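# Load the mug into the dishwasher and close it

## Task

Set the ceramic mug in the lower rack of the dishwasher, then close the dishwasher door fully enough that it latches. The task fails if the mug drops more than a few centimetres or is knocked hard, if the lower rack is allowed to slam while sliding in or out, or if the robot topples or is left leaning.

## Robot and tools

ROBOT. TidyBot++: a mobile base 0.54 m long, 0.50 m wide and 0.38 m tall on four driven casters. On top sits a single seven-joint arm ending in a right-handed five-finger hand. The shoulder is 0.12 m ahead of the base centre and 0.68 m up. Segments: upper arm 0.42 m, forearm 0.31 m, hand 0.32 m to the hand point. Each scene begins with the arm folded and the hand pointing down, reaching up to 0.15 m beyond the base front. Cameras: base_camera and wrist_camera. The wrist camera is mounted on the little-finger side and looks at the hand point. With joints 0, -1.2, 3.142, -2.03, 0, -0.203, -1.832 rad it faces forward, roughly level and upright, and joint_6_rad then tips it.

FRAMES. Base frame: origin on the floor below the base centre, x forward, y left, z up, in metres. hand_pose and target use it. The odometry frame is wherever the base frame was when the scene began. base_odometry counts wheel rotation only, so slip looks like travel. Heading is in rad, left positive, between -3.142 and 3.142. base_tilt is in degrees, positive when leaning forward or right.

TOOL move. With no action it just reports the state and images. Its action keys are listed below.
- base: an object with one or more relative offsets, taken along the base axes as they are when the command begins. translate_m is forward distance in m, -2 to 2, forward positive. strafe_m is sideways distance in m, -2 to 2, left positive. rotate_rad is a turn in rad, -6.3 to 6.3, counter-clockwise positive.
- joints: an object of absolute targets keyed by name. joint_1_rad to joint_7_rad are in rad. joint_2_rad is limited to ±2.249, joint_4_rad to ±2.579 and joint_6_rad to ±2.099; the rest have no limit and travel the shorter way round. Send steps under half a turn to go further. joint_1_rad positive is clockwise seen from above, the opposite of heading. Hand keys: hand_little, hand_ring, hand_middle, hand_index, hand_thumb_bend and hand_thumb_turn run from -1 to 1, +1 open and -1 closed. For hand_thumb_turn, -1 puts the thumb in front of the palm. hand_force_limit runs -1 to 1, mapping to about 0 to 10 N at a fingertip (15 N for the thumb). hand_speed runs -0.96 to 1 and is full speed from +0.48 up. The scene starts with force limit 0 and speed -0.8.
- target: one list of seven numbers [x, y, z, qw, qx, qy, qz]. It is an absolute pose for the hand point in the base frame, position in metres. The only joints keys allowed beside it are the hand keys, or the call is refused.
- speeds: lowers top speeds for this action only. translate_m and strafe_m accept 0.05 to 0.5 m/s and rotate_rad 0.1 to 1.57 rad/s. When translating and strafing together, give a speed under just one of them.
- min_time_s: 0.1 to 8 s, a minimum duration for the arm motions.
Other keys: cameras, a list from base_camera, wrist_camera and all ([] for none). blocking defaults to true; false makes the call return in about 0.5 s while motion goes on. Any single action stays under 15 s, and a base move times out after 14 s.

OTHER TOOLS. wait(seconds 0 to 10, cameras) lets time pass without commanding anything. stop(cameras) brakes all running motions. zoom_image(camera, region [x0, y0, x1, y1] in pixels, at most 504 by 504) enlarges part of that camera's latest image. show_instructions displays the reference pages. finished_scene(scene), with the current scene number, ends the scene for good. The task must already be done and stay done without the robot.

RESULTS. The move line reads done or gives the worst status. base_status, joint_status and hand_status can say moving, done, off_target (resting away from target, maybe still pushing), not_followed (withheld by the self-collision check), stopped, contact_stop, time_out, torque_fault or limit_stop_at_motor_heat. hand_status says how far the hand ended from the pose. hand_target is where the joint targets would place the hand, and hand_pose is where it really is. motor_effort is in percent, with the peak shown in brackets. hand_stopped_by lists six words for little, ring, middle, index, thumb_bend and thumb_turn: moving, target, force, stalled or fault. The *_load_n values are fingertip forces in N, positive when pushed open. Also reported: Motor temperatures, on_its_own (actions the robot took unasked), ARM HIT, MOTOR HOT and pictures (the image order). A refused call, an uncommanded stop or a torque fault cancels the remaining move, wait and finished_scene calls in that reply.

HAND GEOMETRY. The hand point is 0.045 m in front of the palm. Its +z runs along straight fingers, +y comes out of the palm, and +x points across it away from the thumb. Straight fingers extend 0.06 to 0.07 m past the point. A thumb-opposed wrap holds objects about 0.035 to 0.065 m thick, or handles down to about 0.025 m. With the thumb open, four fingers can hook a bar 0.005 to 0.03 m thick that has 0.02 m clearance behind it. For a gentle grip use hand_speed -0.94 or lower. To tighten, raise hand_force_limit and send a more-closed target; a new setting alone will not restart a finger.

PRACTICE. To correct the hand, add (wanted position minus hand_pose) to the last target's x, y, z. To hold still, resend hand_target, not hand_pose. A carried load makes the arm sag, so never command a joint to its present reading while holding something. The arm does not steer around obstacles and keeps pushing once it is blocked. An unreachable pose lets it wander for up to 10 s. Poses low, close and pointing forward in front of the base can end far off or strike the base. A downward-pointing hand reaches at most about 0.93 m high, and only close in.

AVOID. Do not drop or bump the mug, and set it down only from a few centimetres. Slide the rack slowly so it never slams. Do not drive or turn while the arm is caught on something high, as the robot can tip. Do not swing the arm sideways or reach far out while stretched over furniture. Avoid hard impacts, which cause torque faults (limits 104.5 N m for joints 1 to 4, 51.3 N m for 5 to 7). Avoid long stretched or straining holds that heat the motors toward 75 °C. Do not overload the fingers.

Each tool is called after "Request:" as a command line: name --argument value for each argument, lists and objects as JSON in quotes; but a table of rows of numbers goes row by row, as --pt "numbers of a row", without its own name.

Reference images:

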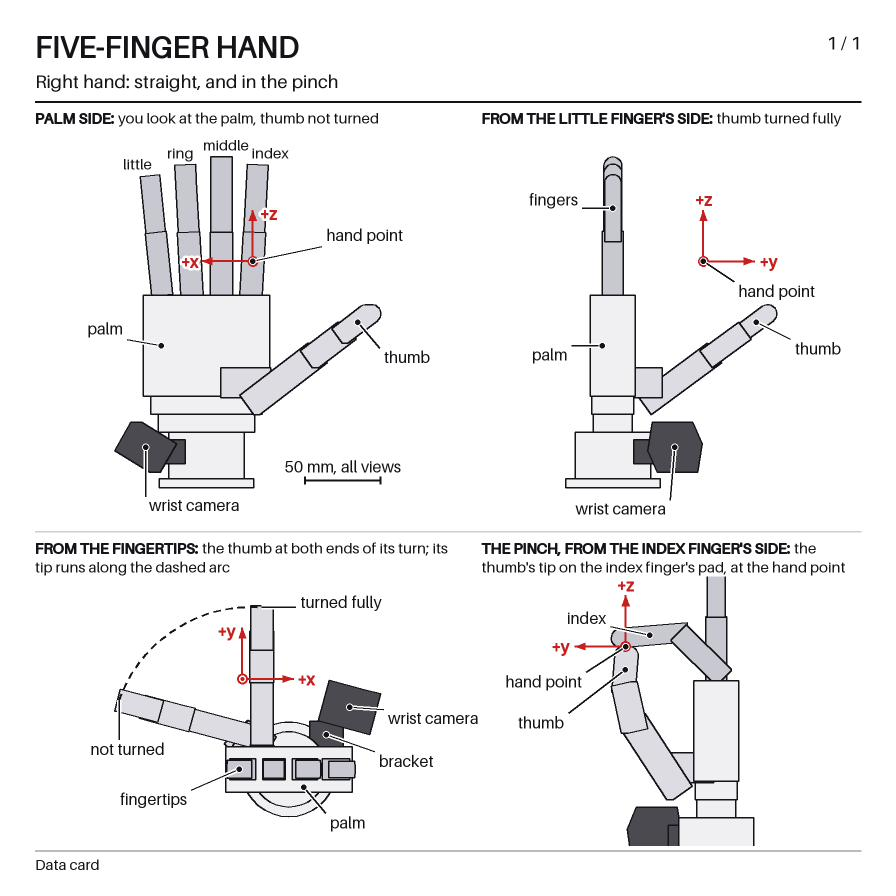

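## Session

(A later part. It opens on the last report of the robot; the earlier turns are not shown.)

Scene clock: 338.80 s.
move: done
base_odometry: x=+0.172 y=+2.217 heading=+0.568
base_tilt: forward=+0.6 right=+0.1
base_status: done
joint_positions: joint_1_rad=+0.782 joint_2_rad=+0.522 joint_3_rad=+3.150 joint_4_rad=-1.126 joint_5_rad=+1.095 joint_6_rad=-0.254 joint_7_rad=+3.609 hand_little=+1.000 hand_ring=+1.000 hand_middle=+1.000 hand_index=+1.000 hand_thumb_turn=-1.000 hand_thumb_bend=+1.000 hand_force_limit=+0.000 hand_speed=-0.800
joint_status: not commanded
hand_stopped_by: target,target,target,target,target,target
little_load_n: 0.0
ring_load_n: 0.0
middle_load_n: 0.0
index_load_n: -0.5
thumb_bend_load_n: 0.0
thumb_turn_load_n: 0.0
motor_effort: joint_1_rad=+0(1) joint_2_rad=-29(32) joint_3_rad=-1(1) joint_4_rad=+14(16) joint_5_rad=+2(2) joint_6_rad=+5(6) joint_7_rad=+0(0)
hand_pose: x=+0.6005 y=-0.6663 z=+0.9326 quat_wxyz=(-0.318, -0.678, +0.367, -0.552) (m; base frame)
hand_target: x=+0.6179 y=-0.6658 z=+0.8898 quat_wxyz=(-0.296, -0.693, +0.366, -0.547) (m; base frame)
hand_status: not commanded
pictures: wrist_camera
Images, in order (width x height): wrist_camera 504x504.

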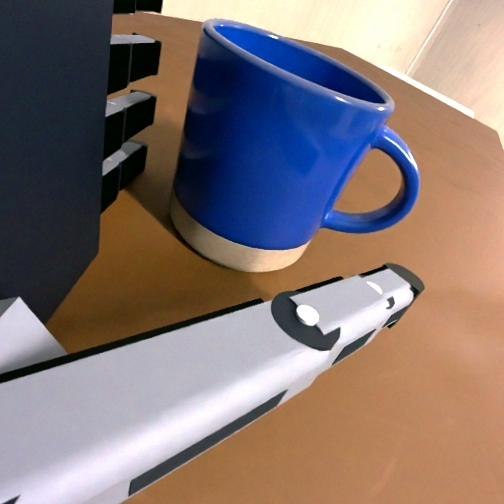

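Request:
move --joints '{"joint_2_rad": 0.545}' --min_time_s 1.5

Request:
move --base '{"translate_m": 0.0096, "strafe_m": -0.0217}' --speeds '{"strafe_m": 0.06}' --cameras '["wrist_camera"]'

Scene clock: 345.80 s.
move: done
base_odometry: x=+0.172 y=+2.217 heading=+0.568
base_tilt: forward=+0.6 right=+0.1
base_status: not commanded
joint_positions: joint_1_rad=+0.782 joint_2_rad=+0.522 joint_3_rad=+3.150 joint_4_rad=-1.126 joint_5_rad=+1.095 joint_6_rad=-0.254 joint_7_rad=+3.609 hand_little=+1.000 hand_ring=+1.000 hand_middle=+1.000 hand_index=+1.000 hand_thumb_turn=-1.000 hand_thumb_bend=+1.000 hand_force_limit=+0.000 hand_speed=-0.800
joint_status: all done
hand_stopped_by: target,target,target,target,target,target
little_load_n: 0.0
ring_load_n: 0.0
middle_load_n: 0.0
index_load_n: -0.5
thumb_bend_load_n: 0.0
thumb_turn_load_n: 0.5
motor_effort: joint_1_rad=+0(1) joint_2_rad=-30(30) joint_3_rad=-1(1) joint_4_rad=+15(15) joint_5_rad=+2(3) joint_6_rad=+4(5) joint_7_rad=+0(0)
hand_pose: x=+0.6005 y=-0.6663 z=+0.9326 quat_wxyz=(-0.318, -0.678, +0.367, -0.552) (m; base frame)
hand_target: x=+0.6156 y=-0.6636 z=+0.9021 quat_wxyz=(-0.298, -0.688, +0.364, -0.552) (m; base frame)
hand_status: not commanded
pictures: none

Scene clock: 346.70 s.
move: done
base_odometry: x=+0.192 y=+2.204 heading=+0.569
base_tilt: forward=+0.6 right=+0.2
base_status: done
joint_positions: joint_1_rad=+0.782 joint_2_rad=+0.522 joint_3_rad=+3.150 joint_4_rad=-1.126 joint_5_rad=+1.095 joint_6_rad=-0.252 joint_7_rad=+3.609 hand_little=+1.000 hand_ring=+1.000 hand_middle=+1.000 hand_index=+1.000 hand_thumb_turn=-1.000 hand_thumb_bend=+1.000 hand_force_limit=+0.000 hand_speed=-0.800
joint_status: not commanded
hand_stopped_by: target,target,target,target,target,target
little_load_n: 0.0
ring_load_n: 0.0
middle_load_n: 0.0
index_load_n: 0.0
thumb_bend_load_n: 0.0
thumb_turn_load_n: 0.0
motor_effort: joint_1_rad=+0(4) joint_2_rad=-30(31) joint_3_rad=-1(2) joint_4_rad=+14(15) joint_5_rad=+2(2) joint_6_rad=+4(6) joint_7_rad=+0(0)
hand_pose: x=+0.6009 y=-0.6661 z=+0.9327 quat_wxyz=(-0.318, -0.678, +0.366, -0.552) (m; base frame)
hand_target: x=+0.6156 y=-0.6636 z=+0.9021 quat_wxyz=(-0.298, -0.688, +0.364, -0.552) (m; base frame)
hand_status: not commanded
pictures: wrist_camera
Images, in order (width x height): wrist_camera 504x504.

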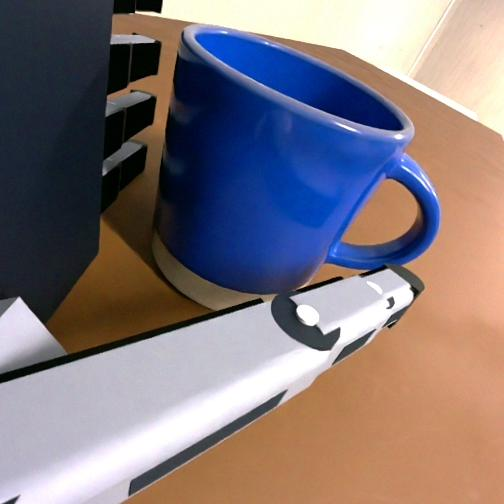

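Request:
move --base '{"translate_m": 0.010, "strafe_m": -0.019}' --speeds '{"strafe_m": 0.06}' --cameras '["wrist_camera"]'

Scene clock: 350.10 s.
move: done
base_odometry: x=+0.211 y=+2.193 heading=+0.569
base_tilt: forward=+0.5 right=+0.2
base_status: done
joint_positions: joint_1_rad=+0.782 joint_2_rad=+0.522 joint_3_rad=+3.149 joint_4_rad=-1.126 joint_5_rad=+1.096 joint_6_rad=-0.252 joint_7_rad=+3.609 hand_little=+1.000 hand_ring=+1.000 hand_middle=+1.000 hand_index=+1.000 hand_thumb_turn=-1.000 hand_thumb_bend=+1.000 hand_force_limit=+0.000 hand_speed=-0.800
joint_status: not commanded
hand_stopped_by: target,target,target,target,target,target
little_load_n: 0.0
ring_load_n: 0.0
middle_load_n: 0.0
index_load_n: 0.0
thumb_bend_load_n: 0.0
thumb_turn_load_n: 0.0
motor_effort: joint_1_rad=+0(4) joint_2_rad=-30(31) joint_3_rad=-1(2) joint_4_rad=+14(16) joint_5_rad=+1(2) joint_6_rad=+5(6) joint_7_rad=+0(0)
hand_pose: x=+0.6011 y=-0.6660 z=+0.9327 quat_wxyz=(-0.318, -0.678, +0.366, -0.552) (m; base frame)
hand_target: x=+0.6156 y=-0.6636 z=+0.9021 quat_wxyz=(-0.298, -0.688, +0.364, -0.552) (m; base frame)
hand_status: not commanded
pictures: wrist_camera
Images, in order (width x height): wrist_camera 504x504.

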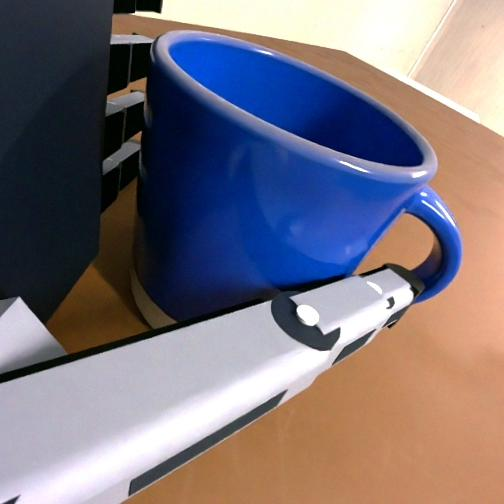

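Request:
move --joints '{"hand_index": -1, "hand_middle": -1, "hand_thumb_bend": -1, "hand_force_limit": -0.2, "hand_speed": -0.9}' --cameras '["wrist_camera"]'

Scene clock: 362.90 s.
move: off_target
base_odometry: x=+0.211 y=+2.193 heading=+0.569
base_tilt: forward=+0.6 right=+0.1
base_status: not commanded
joint_positions: joint_1_rad=+0.782 joint_2_rad=+0.522 joint_3_rad=+3.149 joint_4_rad=-1.126 joint_5_rad=+1.096 joint_6_rad=-0.252 joint_7_rad=+3.608 hand_little=+1.000 hand_ring=+1.000 hand_middle=+0.406 hand_index=+0.498 hand_thumb_turn=-1.000 hand_thumb_bend=+0.741 hand_force_limit=-0.200 hand_speed=-0.900
joint_status: hand_middle off_target (ended at +0.406, target -1.000); hand_index off_target (ended at +0.498, target -1.000); hand_thumb_bend off_target (ended at +0.741, target -1.000); the others done
hand_stopped_by: target,target,force,force,force,target
little_load_n: 0.0
ring_load_n: 0.0
middle_load_n: 5.5
index_load_n: 1.5
thumb_bend_load_n: 10.0
thumb_turn_load_n: 0.0
motor_effort: joint_1_rad=+1(2) joint_2_rad=-31(31) joint_3_rad=-1(2) joint_4_rad=+14(16) joint_5_rad=+2(3) joint_6_rad=+6(7) joint_7_rad=+0(0)
hand_pose: x=+0.6012 y=-0.6659 z=+0.9326 quat_wxyz=(-0.317, -0.678, +0.366, -0.553) (m; base frame)
hand_target: x=+0.6156 y=-0.6636 z=+0.9021 quat_wxyz=(-0.298, -0.688, +0.364, -0.552) (m; base frame)
hand_status: not commanded
pictures: wrist_camera
Images, in order (width x height): wrist_camera 504x504.

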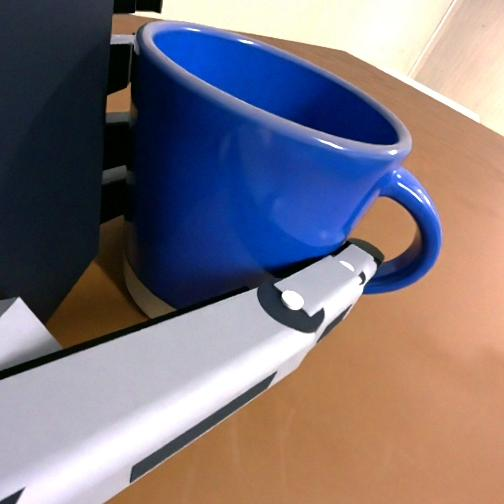

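Request:
move --joints '{"hand_index": -0.99, "hand_middle": -0.99, "hand_thumb_bend": -0.99, "hand_force_limit": 0.1, "hand_speed": -0.9}' --cameras '["wrist_camera"]'

Scene clock: 365.80 s.
move: off_target
base_odometry: x=+0.211 y=+2.193 heading=+0.569
base_tilt: forward=+0.5 right=+0.2
base_status: not commanded
joint_positions: joint_1_rad=+0.782 joint_2_rad=+0.522 joint_3_rad=+3.149 joint_4_rad=-1.126 joint_5_rad=+1.096 joint_6_rad=-0.252 joint_7_rad=+3.607 hand_little=+1.000 hand_ring=+1.000 hand_middle=+0.406 hand_index=+0.482 hand_thumb_turn=-1.000 hand_thumb_bend=+0.741 hand_force_limit=+0.100 hand_speed=-0.900
joint_status: hand_middle off_target (ended at +0.406, target -0.990); hand_index off_target (ended at +0.482, target -0.990); hand_thumb_bend off_target (ended at +0.741, target -0.990); the others done
hand_stopped_by: target,target,force,force,force,target
little_load_n: 0.0
ring_load_n: 0.0
middle_load_n: 2.5
index_load_n: 6.5
thumb_bend_load_n: 12.0
thumb_turn_load_n: -0.5
motor_effort: joint_1_rad=-1(1) joint_2_rad=-30(31) joint_3_rad=-1(1) joint_4_rad=+15(16) joint_5_rad=+2(3) joint_6_rad=+4(6) joint_7_rad=+0(0)
hand_pose: x=+0.6012 y=-0.6659 z=+0.9326 quat_wxyz=(-0.317, -0.678, +0.367, -0.553) (m; base frame)
hand_target: x=+0.6156 y=-0.6636 z=+0.9021 quat_wxyz=(-0.298, -0.688, +0.364, -0.552) (m; base frame)
hand_status: not commanded
pictures: wrist_camera
Images, in order (width x height): wrist_camera 504x504.

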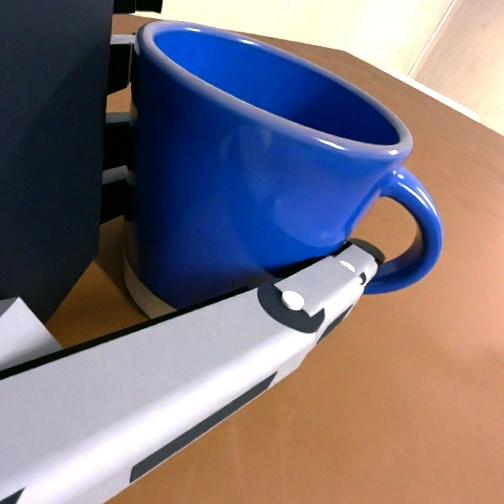

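Request:
move --joints '{"joint_2_rad": 0.45}' --min_time_s 3 --cameras '["wrist_camera"]'

Scene clock: 370.53 s.
move: done
base_odometry: x=+0.211 y=+2.193 heading=+0.569
base_tilt: forward=+0.7 right=+0.2
base_status: not commanded
joint_positions: joint_1_rad=+0.782 joint_2_rad=+0.474 joint_3_rad=+3.149 joint_4_rad=-1.136 joint_5_rad=+1.096 joint_6_rad=-0.252 joint_7_rad=+3.605 hand_little=+1.000 hand_ring=+1.000 hand_middle=+0.406 hand_index=+0.482 hand_thumb_turn=-1.000 hand_thumb_bend=+0.741 hand_force_limit=+0.100 hand_speed=-0.900
joint_status: all done
hand_stopped_by: target,target,force,force,force,target
little_load_n: 0.0
ring_load_n: 0.0
middle_load_n: 3.0
index_load_n: 7.0
thumb_bend_load_n: 12.0
thumb_turn_load_n: 0.5
motor_effort: joint_1_rad=+0(1) joint_2_rad=-33(35) joint_3_rad=-1(1) joint_4_rad=+18(18) joint_5_rad=+3(4) joint_6_rad=+7(7) joint_7_rad=+1(1)
hand_pose: x=+0.5915 y=-0.6562 z=+0.9654 quat_wxyz=(-0.321, -0.665, +0.364, -0.567) (m; base frame)
hand_target: x=+0.5982 y=-0.6462 z=+0.9790 quat_wxyz=(-0.308, -0.659, +0.355, -0.587) (m; base frame)
hand_status: not commanded
pictures: wrist_camera
Images, in order (width x height): wrist_camera 504x504.

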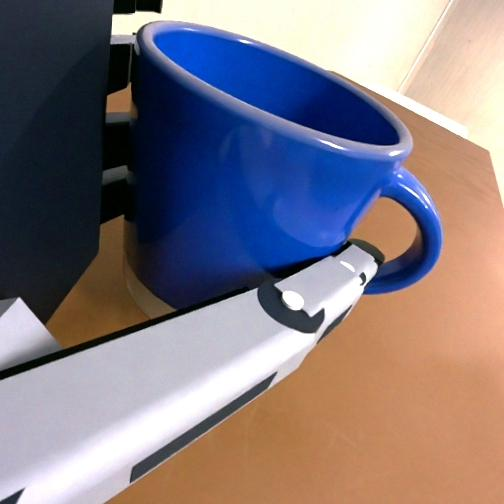

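Request:
move --joints '{"joint_2_rad": 0.36}' --min_time_s 3

Request:
move --base '{"translate_m": -0.7}' --speeds '{"translate_m": 0.25}' --cameras '["wrist_camera"]'

Scene clock: 376.60 s.
move: done
base_odometry: x=+0.211 y=+2.193 heading=+0.569
base_tilt: forward=+0.6 right=+0.2
base_status: not commanded
joint_positions: joint_1_rad=+0.782 joint_2_rad=+0.384 joint_3_rad=+3.149 joint_4_rad=-1.136 joint_5_rad=+1.096 joint_6_rad=-0.252 joint_7_rad=+3.605 hand_little=+1.000 hand_ring=+1.000 hand_middle=+0.406 hand_index=+0.482 hand_thumb_turn=-1.000 hand_thumb_bend=+0.741 hand_force_limit=+0.100 hand_speed=-0.900
joint_status: all done
hand_stopped_by: target,target,force,force,force,target
little_load_n: 0.0
ring_load_n: 0.0
middle_load_n: 2.5
index_load_n: 6.5
thumb_bend_load_n: 12.0
thumb_turn_load_n: 0.5
motor_effort: joint_1_rad=+0(1) joint_2_rad=-30(33) joint_3_rad=-1(1) joint_4_rad=+18(18) joint_5_rad=+3(4) joint_6_rad=+6(8) joint_7_rad=+0(1)
hand_pose: x=+0.5710 y=-0.6358 z=+1.0364 quat_wxyz=(-0.330, -0.636, +0.356, -0.600) (m; base frame)
hand_target: x=+0.5770 y=-0.6250 z=+1.0493 quat_wxyz=(-0.318, -0.630, +0.346, -0.619) (m; base frame)
hand_status: not commanded
pictures: none

Scene clock: 380.13 s.
move: done
base_odometry: x=-0.378 y=+1.816 heading=+0.569
base_tilt: forward=+0.6 right=+0.2
base_status: done
joint_positions: joint_1_rad=+0.783 joint_2_rad=+0.374 joint_3_rad=+3.148 joint_4_rad=-1.137 joint_5_rad=+1.096 joint_6_rad=-0.251 joint_7_rad=+3.605 hand_little=+1.000 hand_ring=+1.000 hand_middle=+0.406 hand_index=+0.482 hand_thumb_turn=-1.000 hand_thumb_bend=+0.741 hand_force_limit=+0.100 hand_speed=-0.900
joint_status: not commanded
hand_stopped_by: target,target,force,force,force,target
little_load_n: 0.0
ring_load_n: 0.0
middle_load_n: 3.0
index_load_n: 4.5
thumb_bend_load_n: 10.0
thumb_turn_load_n: 1.0
motor_effort: joint_1_rad=+0(3) joint_2_rad=-30(33) joint_3_rad=-1(2) joint_4_rad=+17(18) joint_5_rad=+3(4) joint_6_rad=+7(8) joint_7_rad=+0(1)
hand_pose: x=+0.5681 y=-0.6336 z=+1.0433 quat_wxyz=(-0.331, -0.633, +0.355, -0.603) (m; base frame)
hand_target: x=+0.5770 y=-0.6250 z=+1.0493 quat_wxyz=(-0.318, -0.630, +0.346, -0.619) (m; base frame)
hand_status: not commanded
pictures: wrist_camera
Images, in order (width x height): wrist_camera 504x504.

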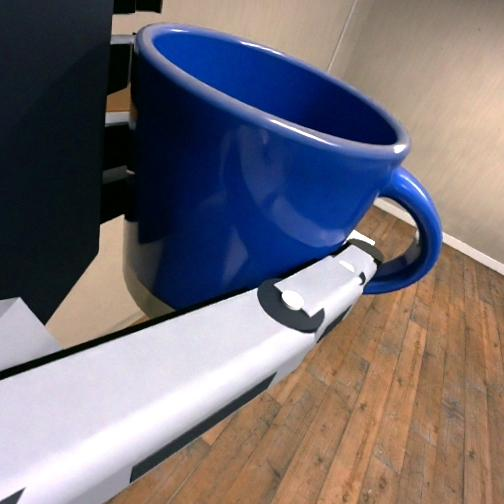

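Request:
move --joints '{"joint_1_rad": 0, "joint_2_rad": -1.1, "joint_3_rad": 3.142, "joint_4_rad": -2.03, "joint_5_rad": 0, "joint_6_rad": -0.74, "joint_7_rad": -1.571}' --min_time_s 5 --cameras '["wrist_camera"]'

Request:
move --base '{"translate_m": -0.2, "strafe_m": -1.9}' --speeds '{"strafe_m": 0.35}' --cameras '["all"]'

Scene clock: 394.80 s.
move: done
base_odometry: x=-0.378 y=+1.816 heading=+0.569
base_tilt: forward=+0.6 right=+0.1
base_status: not commanded
joint_positions: joint_1_rad=+0.020 joint_2_rad=-1.082 joint_3_rad=+3.148 joint_4_rad=-2.010 joint_5_rad=+0.057 joint_6_rad=-0.692 joint_7_rad=+4.633 hand_little=+1.000 hand_ring=+1.000 hand_middle=+0.406 hand_index=+0.482 hand_thumb_turn=-1.000 hand_thumb_bend=+0.741 hand_force_limit=+0.100 hand_speed=-0.900
joint_status: all done
hand_stopped_by: target,target,force,force,force,target
little_load_n: 0.0
ring_load_n: 0.0
middle_load_n: 3.0
index_load_n: 4.5
thumb_bend_load_n: 10.0
thumb_turn_load_n: 1.0
motor_effort: joint_1_rad=+0(2) joint_2_rad=+12(32) joint_3_rad=-1(2) joint_4_rad=+15(19) joint_5_rad=+2(4) joint_6_rad=+11(13) joint_7_rad=+1(2)
hand_pose: x=+0.3151 y=-0.0760 z=+1.0190 quat_wxyz=(-0.007, -0.723, +0.036, -0.690) (m; base frame)
hand_target: x=+0.3134 y=-0.0590 z=+0.9980 quat_wxyz=(+0.000, -0.741, +0.000, -0.671) (m; base frame)
hand_status: not commanded
pictures: wrist_camera
Images, in order (width x height): wrist_camera 504x504.

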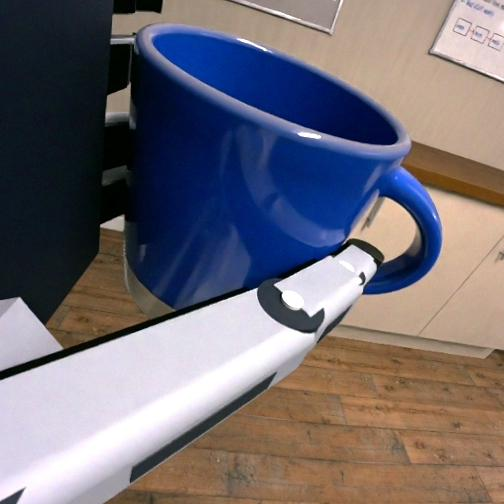

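Scene clock: 401.20 s.
move: done
base_odometry: x=+0.477 y=+0.107 heading=+0.569
base_tilt: forward=+0.5 right=+0.2
base_status: done
joint_positions: joint_1_rad=+0.015 joint_2_rad=-1.082 joint_3_rad=+3.148 joint_4_rad=-2.011 joint_5_rad=+0.051 joint_6_rad=-0.693 joint_7_rad=+4.635 hand_little=+1.000 hand_ring=+1.000 hand_middle=+0.406 hand_index=+0.482 hand_thumb_turn=-1.000 hand_thumb_bend=+0.741 hand_force_limit=+0.100 hand_speed=-0.900
joint_status: not commanded
hand_stopped_by: target,target,force,force,force,target
little_load_n: 0.0
ring_load_n: 0.0
middle_load_n: 3.0
index_load_n: 4.5
thumb_bend_load_n: 10.0
thumb_turn_load_n: 1.0
motor_effort: joint_1_rad=+1(2) joint_2_rad=+12(13) joint_3_rad=-1(2) joint_4_rad=+16(16) joint_5_rad=+1(2) joint_6_rad=+12(13) joint_7_rad=+1(1)
hand_pose: x=+0.3159 y=-0.0733 z=+1.0183 quat_wxyz=(-0.003, -0.724, +0.033, -0.689) (m; base frame)
hand_target: x=+0.3134 y=-0.0590 z=+0.9980 quat_wxyz=(+0.000, -0.741, +0.000, -0.671) (m; base frame)
hand_status: not commanded
pictures: base_camera, wrist_camera
Images, in order (width x height): base_camera 644x364, wrist_camera 504x504.

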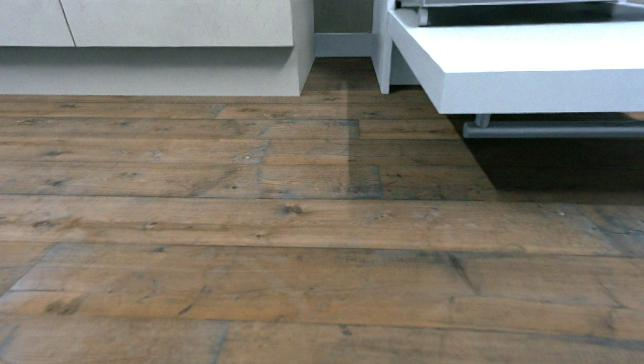

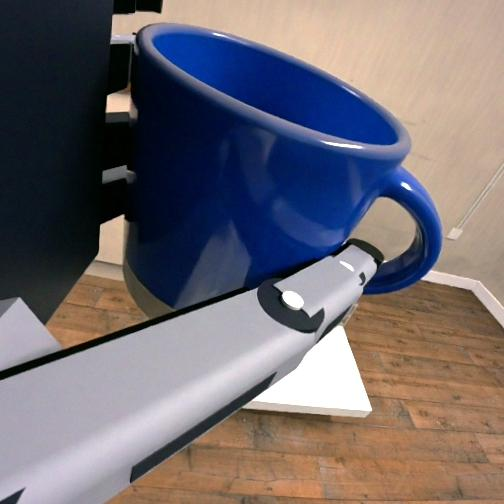

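Request:
move --base '{"strafe_m": -0.3}' --joints '{"joint_1_rad": -0.7}' --min_time_s 2.5 --cameras '["all"]'

Scene clock: 406.93 s.
move: done
base_odometry: x=+0.639 y=-0.146 heading=+0.568
base_tilt: forward=+0.5 right=+0.2
base_status: done
joint_positions: joint_1_rad=-0.681 joint_2_rad=-1.082 joint_3_rad=+3.148 joint_4_rad=-2.011 joint_5_rad=+0.048 joint_6_rad=-0.693 joint_7_rad=+4.635 hand_little=+1.000 hand_ring=+1.000 hand_middle=+0.406 hand_index=+0.482 hand_thumb_turn=-1.000 hand_thumb_bend=+0.741 hand_force_limit=+0.100 hand_speed=-0.900
joint_status: all done
hand_stopped_by: target,target,force,force,force,target
little_load_n: 0.0
ring_load_n: 0.0
middle_load_n: 3.0
index_load_n: 4.5
thumb_bend_load_n: 10.0
thumb_turn_load_n: 1.0
motor_effort: joint_1_rad=+0(2) joint_2_rad=+12(13) joint_3_rad=-1(3) joint_4_rad=+14(16) joint_5_rad=+1(2) joint_6_rad=+12(13) joint_7_rad=+0(1)
hand_pose: x=+0.3168 y=+0.0705 z=+1.0181 quat_wxyz=(+0.233, -0.692, -0.216, -0.648) (m; base frame)
hand_target: x=+0.3057 y=+0.0802 z=+0.9980 quat_wxyz=(+0.230, -0.696, -0.254, -0.630) (m; base frame)
hand_status: not commanded
pictures: base_camera, wrist_camera
Images, in order (width x height): base_camera 644x364, wrist_camera 504x504.

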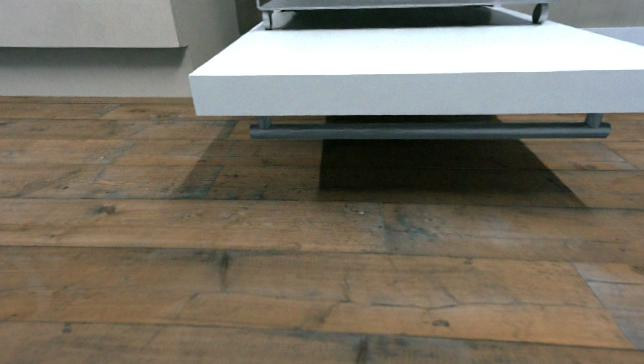

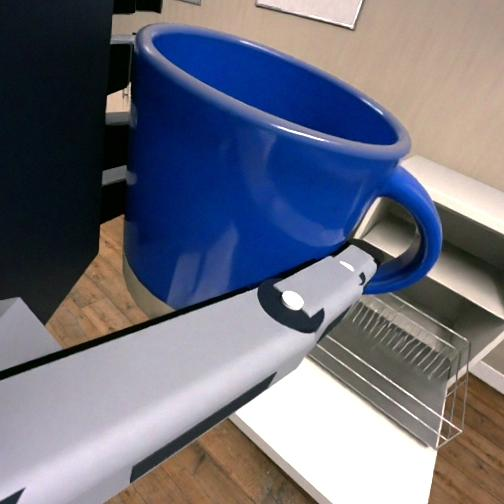

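Request:
zoom_image --camera "wrist_camera" --region '[264, 160, 504, 480]'

Scaled by 1.575 from the camera's 504x504 image, which has a finer 720x720 frame.

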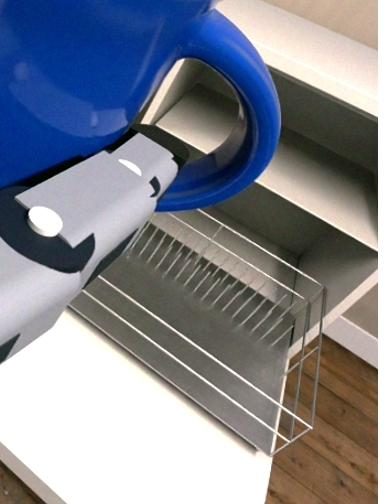

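Request:
zoom_image --camera "wrist_camera" --region '[290, 280, 480, 470]'

Scaled by 2.653 from the camera's 504x504 image, which has a finer 720x720 frame.

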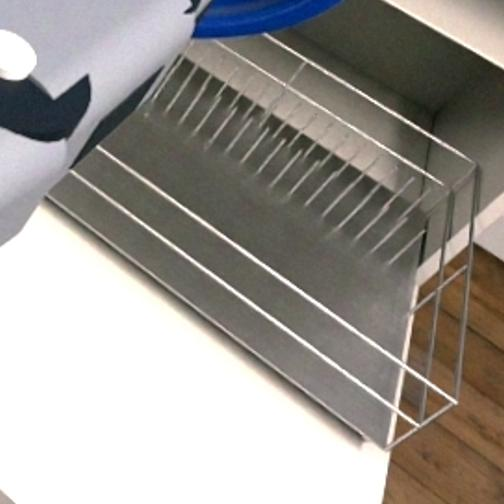

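Request:
move --base '{"strafe_m": -0.9}' --joints '{"joint_1_rad": 0}' --min_time_s 2 --cameras '["all"]'

Scene clock: 472.50 s.
move: done
base_odometry: x=+1.123 y=-0.905 heading=+0.568
base_tilt: forward=+0.6 right=+0.2
base_status: done
joint_positions: joint_1_rad=-0.020 joint_2_rad=-1.082 joint_3_rad=+3.147 joint_4_rad=-2.012 joint_5_rad=+0.047 joint_6_rad=-0.693 joint_7_rad=+4.636 hand_little=+1.000 hand_ring=+1.000 hand_middle=+0.406 hand_index=+0.482 hand_thumb_turn=-1.000 hand_thumb_bend=+0.741 hand_force_limit=+0.100 hand_speed=-0.900
joint_status: all done
hand_stopped_by: target,target,force,force,force,target
little_load_n: 0.0
ring_load_n: 0.0
middle_load_n: 3.0
index_load_n: 4.5
thumb_bend_load_n: 10.0
thumb_turn_load_n: 1.0
motor_effort: joint_1_rad=-1(2) joint_2_rad=+12(13) joint_3_rad=-1(2) joint_4_rad=+15(16) joint_5_rad=+1(2) joint_6_rad=+12(13) joint_7_rad=+1(1)
hand_pose: x=+0.3186 y=-0.0654 z=+1.0173 quat_wxyz=(+0.011, -0.725, +0.020, -0.689) (m; base frame)
hand_target: x=+0.3134 y=-0.0590 z=+0.9980 quat_wxyz=(+0.000, -0.741, +0.000, -0.671) (m; base frame)
hand_status: not commanded
pictures: base_camera, wrist_camera
Images, in order (width x height): base_camera 644x364, wrist_camera 504x504.

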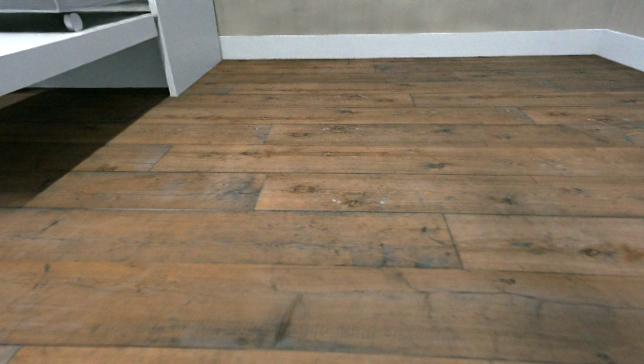

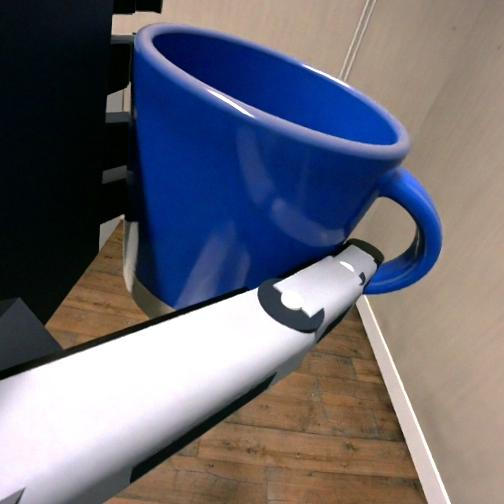

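Request:
move --base '{"translate_m": 1.015}' --speeds '{"translate_m": 0.35}'

Request:
move --base '{"rotate_rad": 1.571}' --speeds '{"rotate_rad": 0.8}' --cameras '["all"]'

Scene clock: 489.50 s.
move: done
base_odometry: x=+1.979 y=-0.359 heading=+0.568
base_tilt: forward=+0.5 right=+0.1
base_status: done
joint_positions: joint_1_rad=-0.020 joint_2_rad=-1.086 joint_3_rad=+3.147 joint_4_rad=-2.014 joint_5_rad=+0.047 joint_6_rad=-0.694 joint_7_rad=+4.636 hand_little=+1.000 hand_ring=+1.000 hand_middle=+0.406 hand_index=+0.482 hand_thumb_turn=-1.000 hand_thumb_bend=+0.741 hand_force_limit=+0.100 hand_speed=-0.900
joint_status: not commanded
hand_stopped_by: target,target,force,force,force,target
little_load_n: 0.0
ring_load_n: 0.0
middle_load_n: 3.0
index_load_n: 4.5
thumb_bend_load_n: 10.0
thumb_turn_load_n: 1.5
motor_effort: joint_1_rad=+0(1) joint_2_rad=+12(14) joint_3_rad=-1(1) joint_4_rad=+14(16) joint_5_rad=+1(2) joint_6_rad=+11(13) joint_7_rad=+1(1)
hand_pose: x=+0.3175 y=-0.0656 z=+1.0166 quat_wxyz=(+0.011, -0.725, +0.021, -0.689) (m; base frame)
hand_target: x=+0.3134 y=-0.0590 z=+0.9980 quat_wxyz=(+0.000, -0.741, +0.000, -0.671) (m; base frame)
hand_status: not commanded
pictures: none

Scene clock: 492.27 s.
move: done
base_odometry: x=+1.979 y=-0.359 heading=+2.137
base_tilt: forward=+0.6 right=+0.2
base_status: done
joint_positions: joint_1_rad=-0.018 joint_2_rad=-1.086 joint_3_rad=+3.147 joint_4_rad=-2.014 joint_5_rad=+0.047 joint_6_rad=-0.695 joint_7_rad=+4.636 hand_little=+1.000 hand_ring=+1.000 hand_middle=+0.406 hand_index=+0.482 hand_thumb_turn=-1.000 hand_thumb_bend=+0.741 hand_force_limit=+0.100 hand_speed=-0.900
joint_status: not commanded
hand_stopped_by: target,target,force,force,force,target
little_load_n: 0.0
ring_load_n: 0.0
middle_load_n: 3.0
index_load_n: 4.5
thumb_bend_load_n: 10.0
thumb_turn_load_n: 1.0
motor_effort: joint_1_rad=+0(1) joint_2_rad=+13(13) joint_3_rad=-1(2) joint_4_rad=+16(16) joint_5_rad=+1(2) joint_6_rad=+13(13) joint_7_rad=+1(1)
hand_pose: x=+0.3174 y=-0.0660 z=+1.0165 quat_wxyz=(+0.010, -0.725, +0.022, -0.689) (m; base frame)
hand_target: x=+0.3134 y=-0.0590 z=+0.9980 quat_wxyz=(+0.000, -0.741, +0.000, -0.671) (m; base frame)
hand_status: not commanded
pictures: base_camera, wrist_camera
Images, in order (width x height): base_camera 644x364, wrist_camera 504x504.

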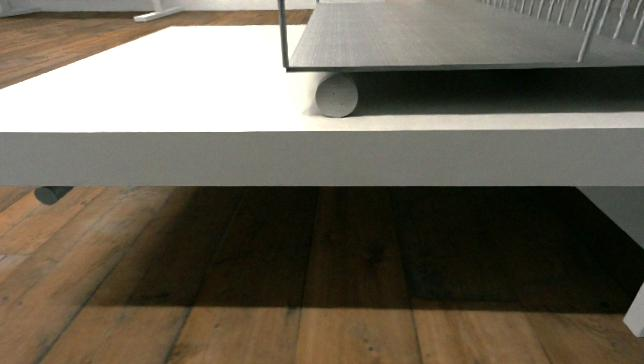

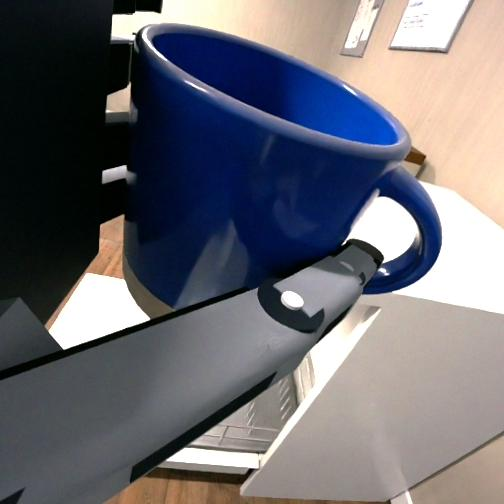

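Request:
move --base '{"strafe_m": -0.038, "rotate_rad": -0.022}' --joints '{"joint_1_rad": 0, "joint_2_rad": 0.825, "joint_3_rad": 3.142, "joint_4_rad": -1.809, "joint_5_rad": 0, "joint_6_rad": 0.592, "joint_7_rad": -1.571}' --min_time_s 5 --cameras '["all"]'

Scene clock: 516.40 s.
move: done
base_odometry: x=+2.011 y=-0.338 heading=+2.116
base_tilt: forward=+0.5 right=+0.2
base_status: done
joint_positions: joint_1_rad=-0.012 joint_2_rad=+0.814 joint_3_rad=+3.146 joint_4_rad=-1.839 joint_5_rad=+0.045 joint_6_rad=+0.525 joint_7_rad=+4.636 hand_little=+1.000 hand_ring=+1.000 hand_middle=+0.406 hand_index=+0.482 hand_thumb_turn=-1.000 hand_thumb_bend=+0.741 hand_force_limit=+0.100 hand_speed=-0.900
joint_status: all done
hand_stopped_by: target,target,force,force,force,target
little_load_n: 0.0
ring_load_n: 0.0
middle_load_n: 3.0
index_load_n: 4.5
thumb_bend_load_n: 10.0
thumb_turn_load_n: 1.0
motor_effort: joint_1_rad=+0(2) joint_2_rad=-33(36) joint_3_rad=-2(3) joint_4_rad=+10(19) joint_5_rad=+0(2) joint_6_rad=+10(13) joint_7_rad=+0(2)
hand_pose: x=+0.8296 y=-0.0446 z=+0.4937 quat_wxyz=(+0.020, -0.875, +0.006, -0.485) (m; base frame)
hand_target: x=+0.8538 y=-0.0591 z=+0.5189 quat_wxyz=(+0.000, -0.853, +0.000, -0.523) (m; base frame)
hand_status: not commanded
pictures: base_camera, wrist_camera
Images, in order (width x height): base_camera 644x364, wrist_camera 504x504.

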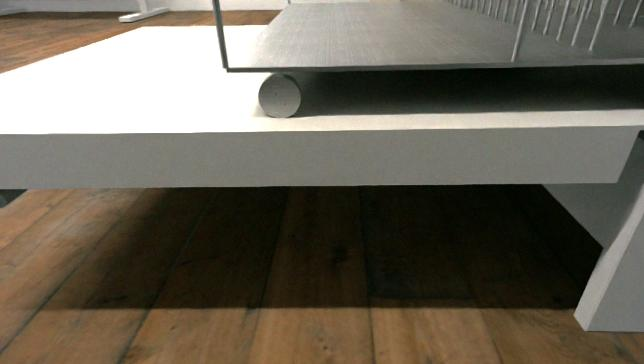

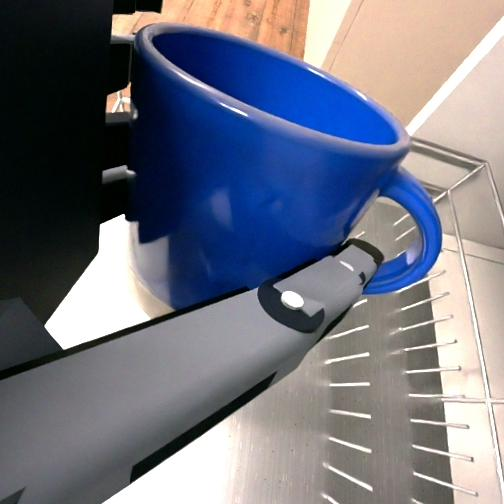

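Request:
move --base '{"translate_m": 0.05, "strafe_m": -0.01}' --speeds '{"translate_m": 0.1}' --cameras '["all"]'

Scene clock: 528.17 s.
move: done
base_odometry: x=+1.994 y=-0.290 heading=+2.116
base_tilt: forward=+0.5 right=+0.1
base_status: done
joint_positions: joint_1_rad=-0.012 joint_2_rad=+0.814 joint_3_rad=+3.146 joint_4_rad=-1.834 joint_5_rad=+0.045 joint_6_rad=+0.528 joint_7_rad=+4.636 hand_little=+1.000 hand_ring=+1.000 hand_middle=+0.406 hand_index=+0.482 hand_thumb_turn=-1.000 hand_thumb_bend=+0.741 hand_force_limit=+0.100 hand_speed=-0.900
joint_status: not commanded
hand_stopped_by: target,target,force,force,force,target
little_load_n: 0.0
ring_load_n: 0.0
middle_load_n: 3.5
index_load_n: 4.5
thumb_bend_load_n: 10.0
thumb_turn_load_n: 0.5
motor_effort: joint_1_rad=+0(2) joint_2_rad=-34(35) joint_3_rad=-1(2) joint_4_rad=+10(11) joint_5_rad=+0(1) joint_6_rad=+9(12) joint_7_rad=+0(1)
hand_pose: x=+0.8323 y=-0.0446 z=+0.4963 quat_wxyz=(+0.020, -0.873, +0.006, -0.488) (m; base frame)
hand_target: x=+0.8538 y=-0.0591 z=+0.5189 quat_wxyz=(+0.000, -0.853, +0.000, -0.523) (m; base frame)
hand_status: not commanded
pictures: base_camera, wrist_camera
Images, in order (width x height): base_camera 644x364, wrist_camera 504x504.

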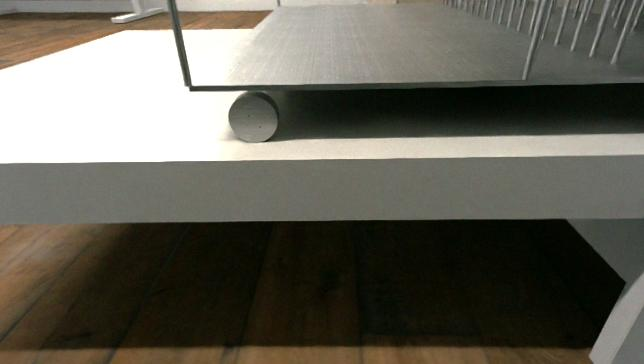

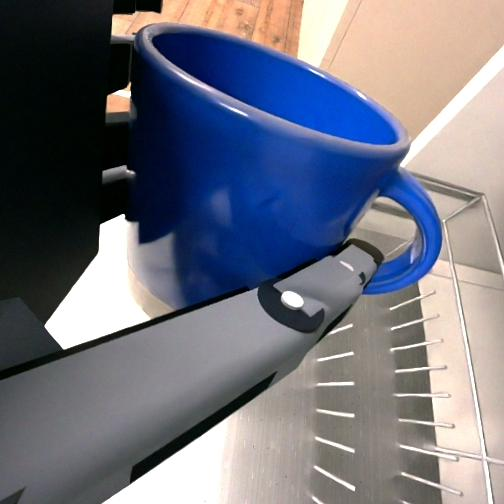

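Request:
move --joints '{"joint_1_rad": 0, "joint_2_rad": 1.055, "joint_3_rad": 3.142, "joint_4_rad": -1.79, "joint_5_rad": -0.03, "joint_6_rad": 0.87, "joint_7_rad": -1.571}' --min_time_s 4 --cameras '["all"]'

Scene clock: 544.37 s.
move: done
base_odometry: x=+1.994 y=-0.290 heading=+2.116
base_tilt: forward=+0.6 right=+0.2
base_status: not commanded
joint_positions: joint_1_rad=-0.012 joint_2_rad=+1.032 joint_3_rad=+3.146 joint_4_rad=-1.820 joint_5_rad=+0.027 joint_6_rad=+0.802 joint_7_rad=+4.636 hand_little=+1.000 hand_ring=+1.000 hand_middle=+0.406 hand_index=+0.482 hand_thumb_turn=-1.000 hand_thumb_bend=+0.741 hand_force_limit=+0.100 hand_speed=-0.900
joint_status: all done
hand_stopped_by: target,target,force,force,force,target
little_load_n: 0.0
ring_load_n: -0.5
middle_load_n: 3.5
index_load_n: 5.0
thumb_bend_load_n: 9.5
thumb_turn_load_n: 1.0
motor_effort: joint_1_rad=+0(2) joint_2_rad=-35(36) joint_3_rad=-1(2) joint_4_rad=+8(11) joint_5_rad=+0(2) joint_6_rad=+11(12) joint_7_rad=+1(2)
hand_pose: x=+0.8413 y=-0.0447 z=+0.4171 quat_wxyz=(+0.024, -0.855, +0.014, -0.518) (m; base frame)
hand_target: x=+0.8591 y=-0.0658 z=+0.4332 quat_wxyz=(-0.004, -0.835, +0.014, -0.551) (m; base frame)
hand_status: not commanded
pictures: base_camera, wrist_camera
Images, in order (width x height): base_camera 644x364, wrist_camera 504x504.

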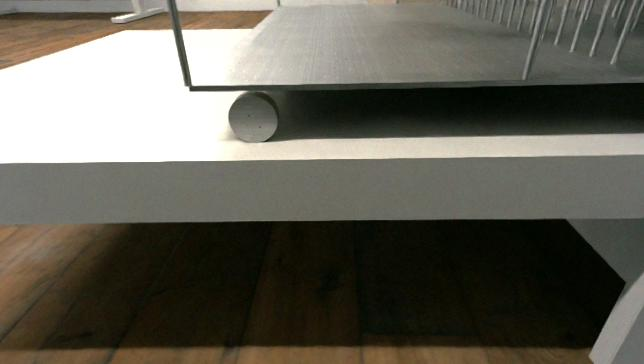

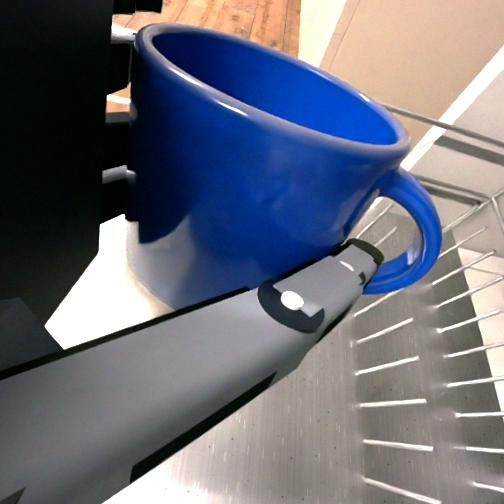

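Request:
move --joints '{"joint_2_rad": 1.248, "joint_4_rad": -1.712, "joint_6_rad": 0.985}' --min_time_s 4 --cameras '["all"]'

Scene clock: 552.13 s.
move: done
base_odometry: x=+1.994 y=-0.290 heading=+2.116
base_tilt: forward=+0.5 right=+0.1
base_status: not commanded
joint_positions: joint_1_rad=-0.012 joint_2_rad=+1.224 joint_3_rad=+3.146 joint_4_rad=-1.741 joint_5_rad=+0.027 joint_6_rad=+0.917 joint_7_rad=+4.636 hand_little=+1.000 hand_ring=+1.000 hand_middle=+0.406 hand_index=+0.482 hand_thumb_turn=-1.000 hand_thumb_bend=+0.741 hand_force_limit=+0.100 hand_speed=-0.900
joint_status: all done
hand_stopped_by: target,target,force,force,force,target
little_load_n: 0.0
ring_load_n: 0.0
middle_load_n: 3.5
index_load_n: 5.0
thumb_bend_load_n: 10.0
thumb_turn_load_n: 0.5
motor_effort: joint_1_rad=+0(1) joint_2_rad=-37(37) joint_3_rad=-1(2) joint_4_rad=+6(9) joint_5_rad=+0(1) joint_6_rad=+11(12) joint_7_rad=+0(1)
hand_pose: x=+0.8421 y=-0.0439 z=+0.3369 quat_wxyz=(+0.026, -0.854, +0.014, -0.520) (m; base frame)
hand_target: x=+0.8569 y=-0.0666 z=+0.3508 quat_wxyz=(-0.006, -0.835, +0.014, -0.551) (m; base frame)
hand_status: not commanded
pictures: base_camera, wrist_camera
Images, in order (width x height): base_camera 644x364, wrist_camera 504x504.

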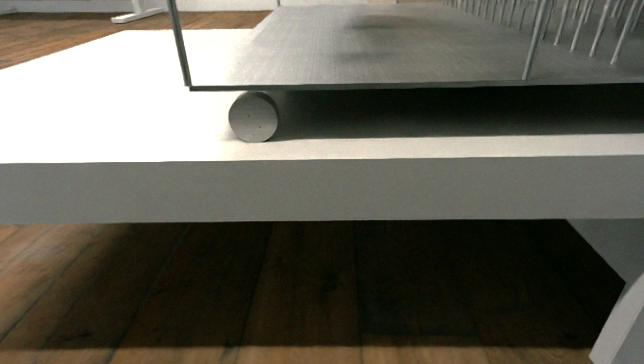

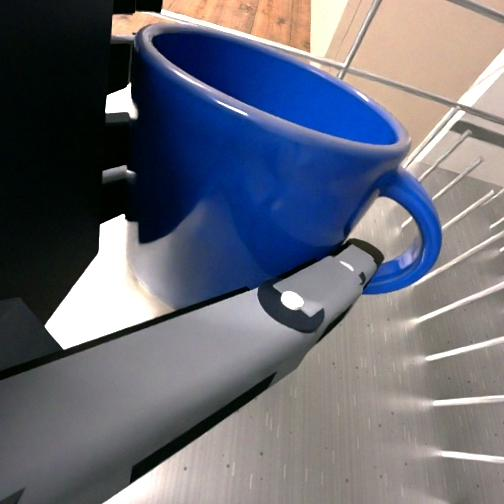

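Request:
zoom_image --camera "base_camera" --region '[240, 0, 560, 120]'

Scaled by 1.575.

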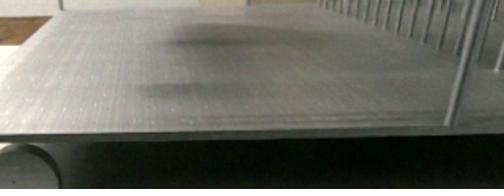

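Request:
move --joints '{"joint_2_rad": 1.264}' --min_time_s 2 --cameras '["all"]'

Scene clock: 558.47 s.
move: done
base_odometry: x=+1.994 y=-0.290 heading=+2.116
base_tilt: forward=+0.6 right=+0.1
base_status: not commanded
joint_positions: joint_1_rad=-0.012 joint_2_rad=+1.238 joint_3_rad=+3.146 joint_4_rad=-1.741 joint_5_rad=+0.027 joint_6_rad=+0.917 joint_7_rad=+4.636 hand_little=+1.000 hand_ring=+1.000 hand_middle=+0.406 hand_index=+0.482 hand_thumb_turn=-1.000 hand_thumb_bend=+0.741 hand_force_limit=+0.100 hand_speed=-0.900
joint_status: all done
hand_stopped_by: target,target,force,force,force,target
little_load_n: 0.0
ring_load_n: 0.0
middle_load_n: 3.5
index_load_n: 5.0
thumb_bend_load_n: 10.0
thumb_turn_load_n: 1.0
motor_effort: joint_1_rad=+1(1) joint_2_rad=-36(37) joint_3_rad=-1(2) joint_4_rad=+6(6) joint_5_rad=+0(1) joint_6_rad=+10(12) joint_7_rad=+0(1)
hand_pose: x=+0.8372 y=-0.0439 z=+0.3268 quat_wxyz=(+0.025, -0.857, +0.014, -0.514) (m; base frame)
hand_target: x=+0.8515 y=-0.0666 z=+0.3390 quat_wxyz=(-0.006, -0.839, +0.014, -0.544) (m; base frame)
hand_status: not commanded
pictures: base_camera, wrist_camera
Images, in order (width x height): base_camera 644x364, wrist_camera 504x504.

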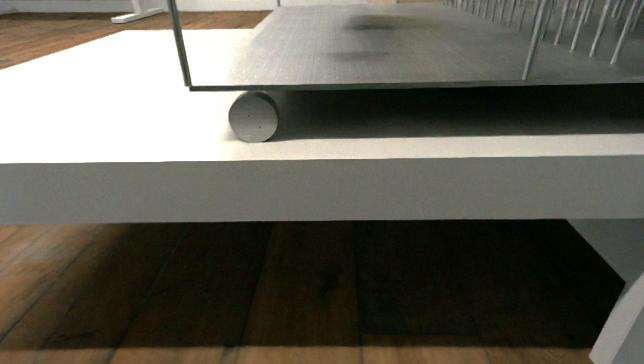

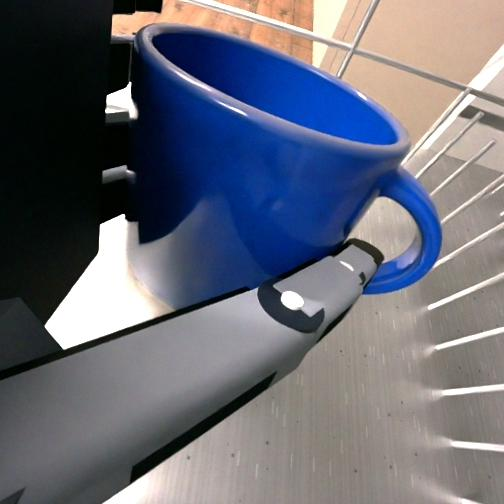

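Request:
move --joints '{"joint_2_rad": 1.28}' --min_time_s 2 --cameras '["all"]'

Scene clock: 562.07 s.
move: done
base_odometry: x=+1.994 y=-0.290 heading=+2.116
base_tilt: forward=+0.6 right=+0.2
base_status: not commanded
joint_positions: joint_1_rad=-0.012 joint_2_rad=+1.254 joint_3_rad=+3.146 joint_4_rad=-1.741 joint_5_rad=+0.027 joint_6_rad=+0.918 joint_7_rad=+4.636 hand_little=+1.000 hand_ring=+1.000 hand_middle=+0.406 hand_index=+0.482 hand_thumb_turn=-1.000 hand_thumb_bend=+0.741 hand_force_limit=+0.100 hand_speed=-0.900
joint_status: all done
hand_stopped_by: target,target,force,force,force,target
little_load_n: 0.0
ring_load_n: 0.0
middle_load_n: 3.5
index_load_n: 4.5
thumb_bend_load_n: 10.0
thumb_turn_load_n: 0.5
motor_effort: joint_1_rad=+0(1) joint_2_rad=-36(37) joint_3_rad=-2(2) joint_4_rad=+5(6) joint_5_rad=+0(1) joint_6_rad=+10(11) joint_7_rad=+1(1)
hand_pose: x=+0.8315 y=-0.0440 z=+0.3155 quat_wxyz=(+0.025, -0.861, +0.015, -0.507) (m; base frame)
hand_target: x=+0.8460 y=-0.0666 z=+0.3273 quat_wxyz=(-0.006, -0.843, +0.014, -0.537) (m; base frame)
hand_status: not commanded
pictures: base_camera, wrist_camera
Images, in order (width x height): base_camera 644x364, wrist_camera 504x504.

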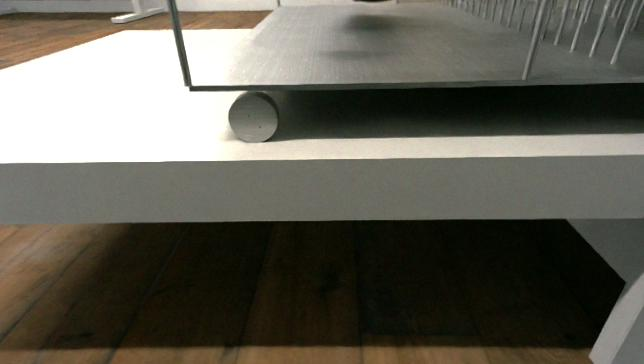

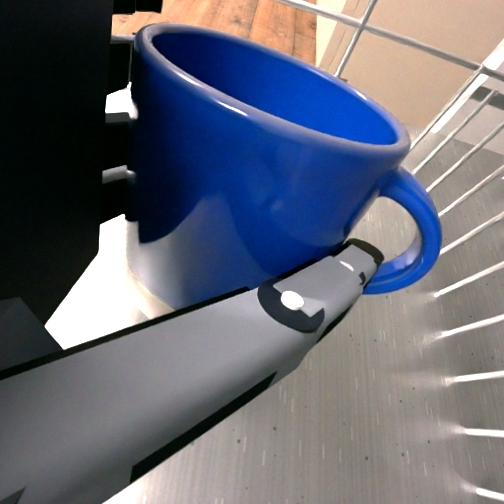

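Request:
zoom_image --camera "base_camera" --region '[300, 0, 450, 60]'

Request:
move --joints '{"joint_2_rad": 1.293, "joint_6_rad": 1.0}' --min_time_s 2 --cameras '["all"]'

Scaled by 3.360.

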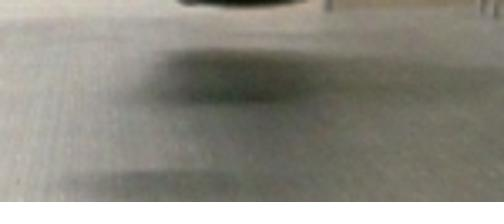

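Scene clock: 566.73 s.
move: done
base_odometry: x=+1.994 y=-0.290 heading=+2.116
base_tilt: forward=+0.6 right=+0.1
base_status: not commanded
joint_positions: joint_1_rad=-0.012 joint_2_rad=+1.267 joint_3_rad=+3.146 joint_4_rad=-1.741 joint_5_rad=+0.027 joint_6_rad=+0.932 joint_7_rad=+4.636 hand_little=+1.000 hand_ring=+1.000 hand_middle=+0.406 hand_index=+0.482 hand_thumb_turn=-1.000 hand_thumb_bend=+0.741 hand_force_limit=+0.100 hand_speed=-0.900
joint_status: all done
hand_stopped_by: target,target,force,force,force,target
little_load_n: 0.0
ring_load_n: 0.0
middle_load_n: 3.5
index_load_n: 4.5
thumb_bend_load_n: 9.5
thumb_turn_load_n: 1.0
motor_effort: joint_1_rad=+1(1) joint_2_rad=-36(37) joint_3_rad=-2(2) joint_4_rad=+5(6) joint_5_rad=+0(1) joint_6_rad=+11(12) joint_7_rad=+1(1)
hand_pose: x=+0.8296 y=-0.0439 z=+0.3103 quat_wxyz=(+0.025, -0.861, +0.015, -0.508) (m; base frame)
hand_target: x=+0.8438 y=-0.0667 z=+0.3221 quat_wxyz=(-0.006, -0.843, +0.014, -0.538) (m; base frame)
hand_status: not commanded
pictures: base_camera, wrist_camera
Images, in order (width x height): base_camera 644x364, wrist_camera 504x504.

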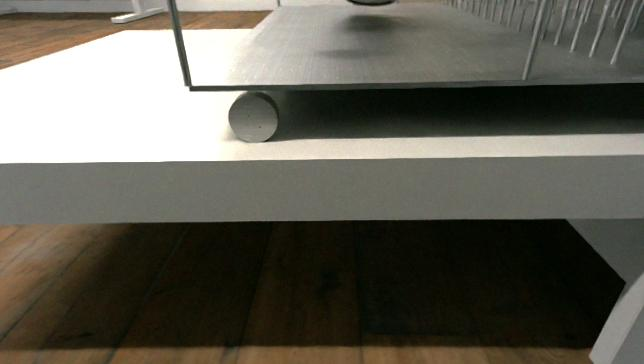

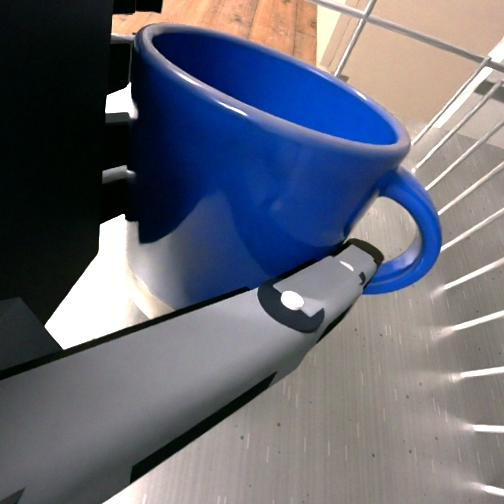

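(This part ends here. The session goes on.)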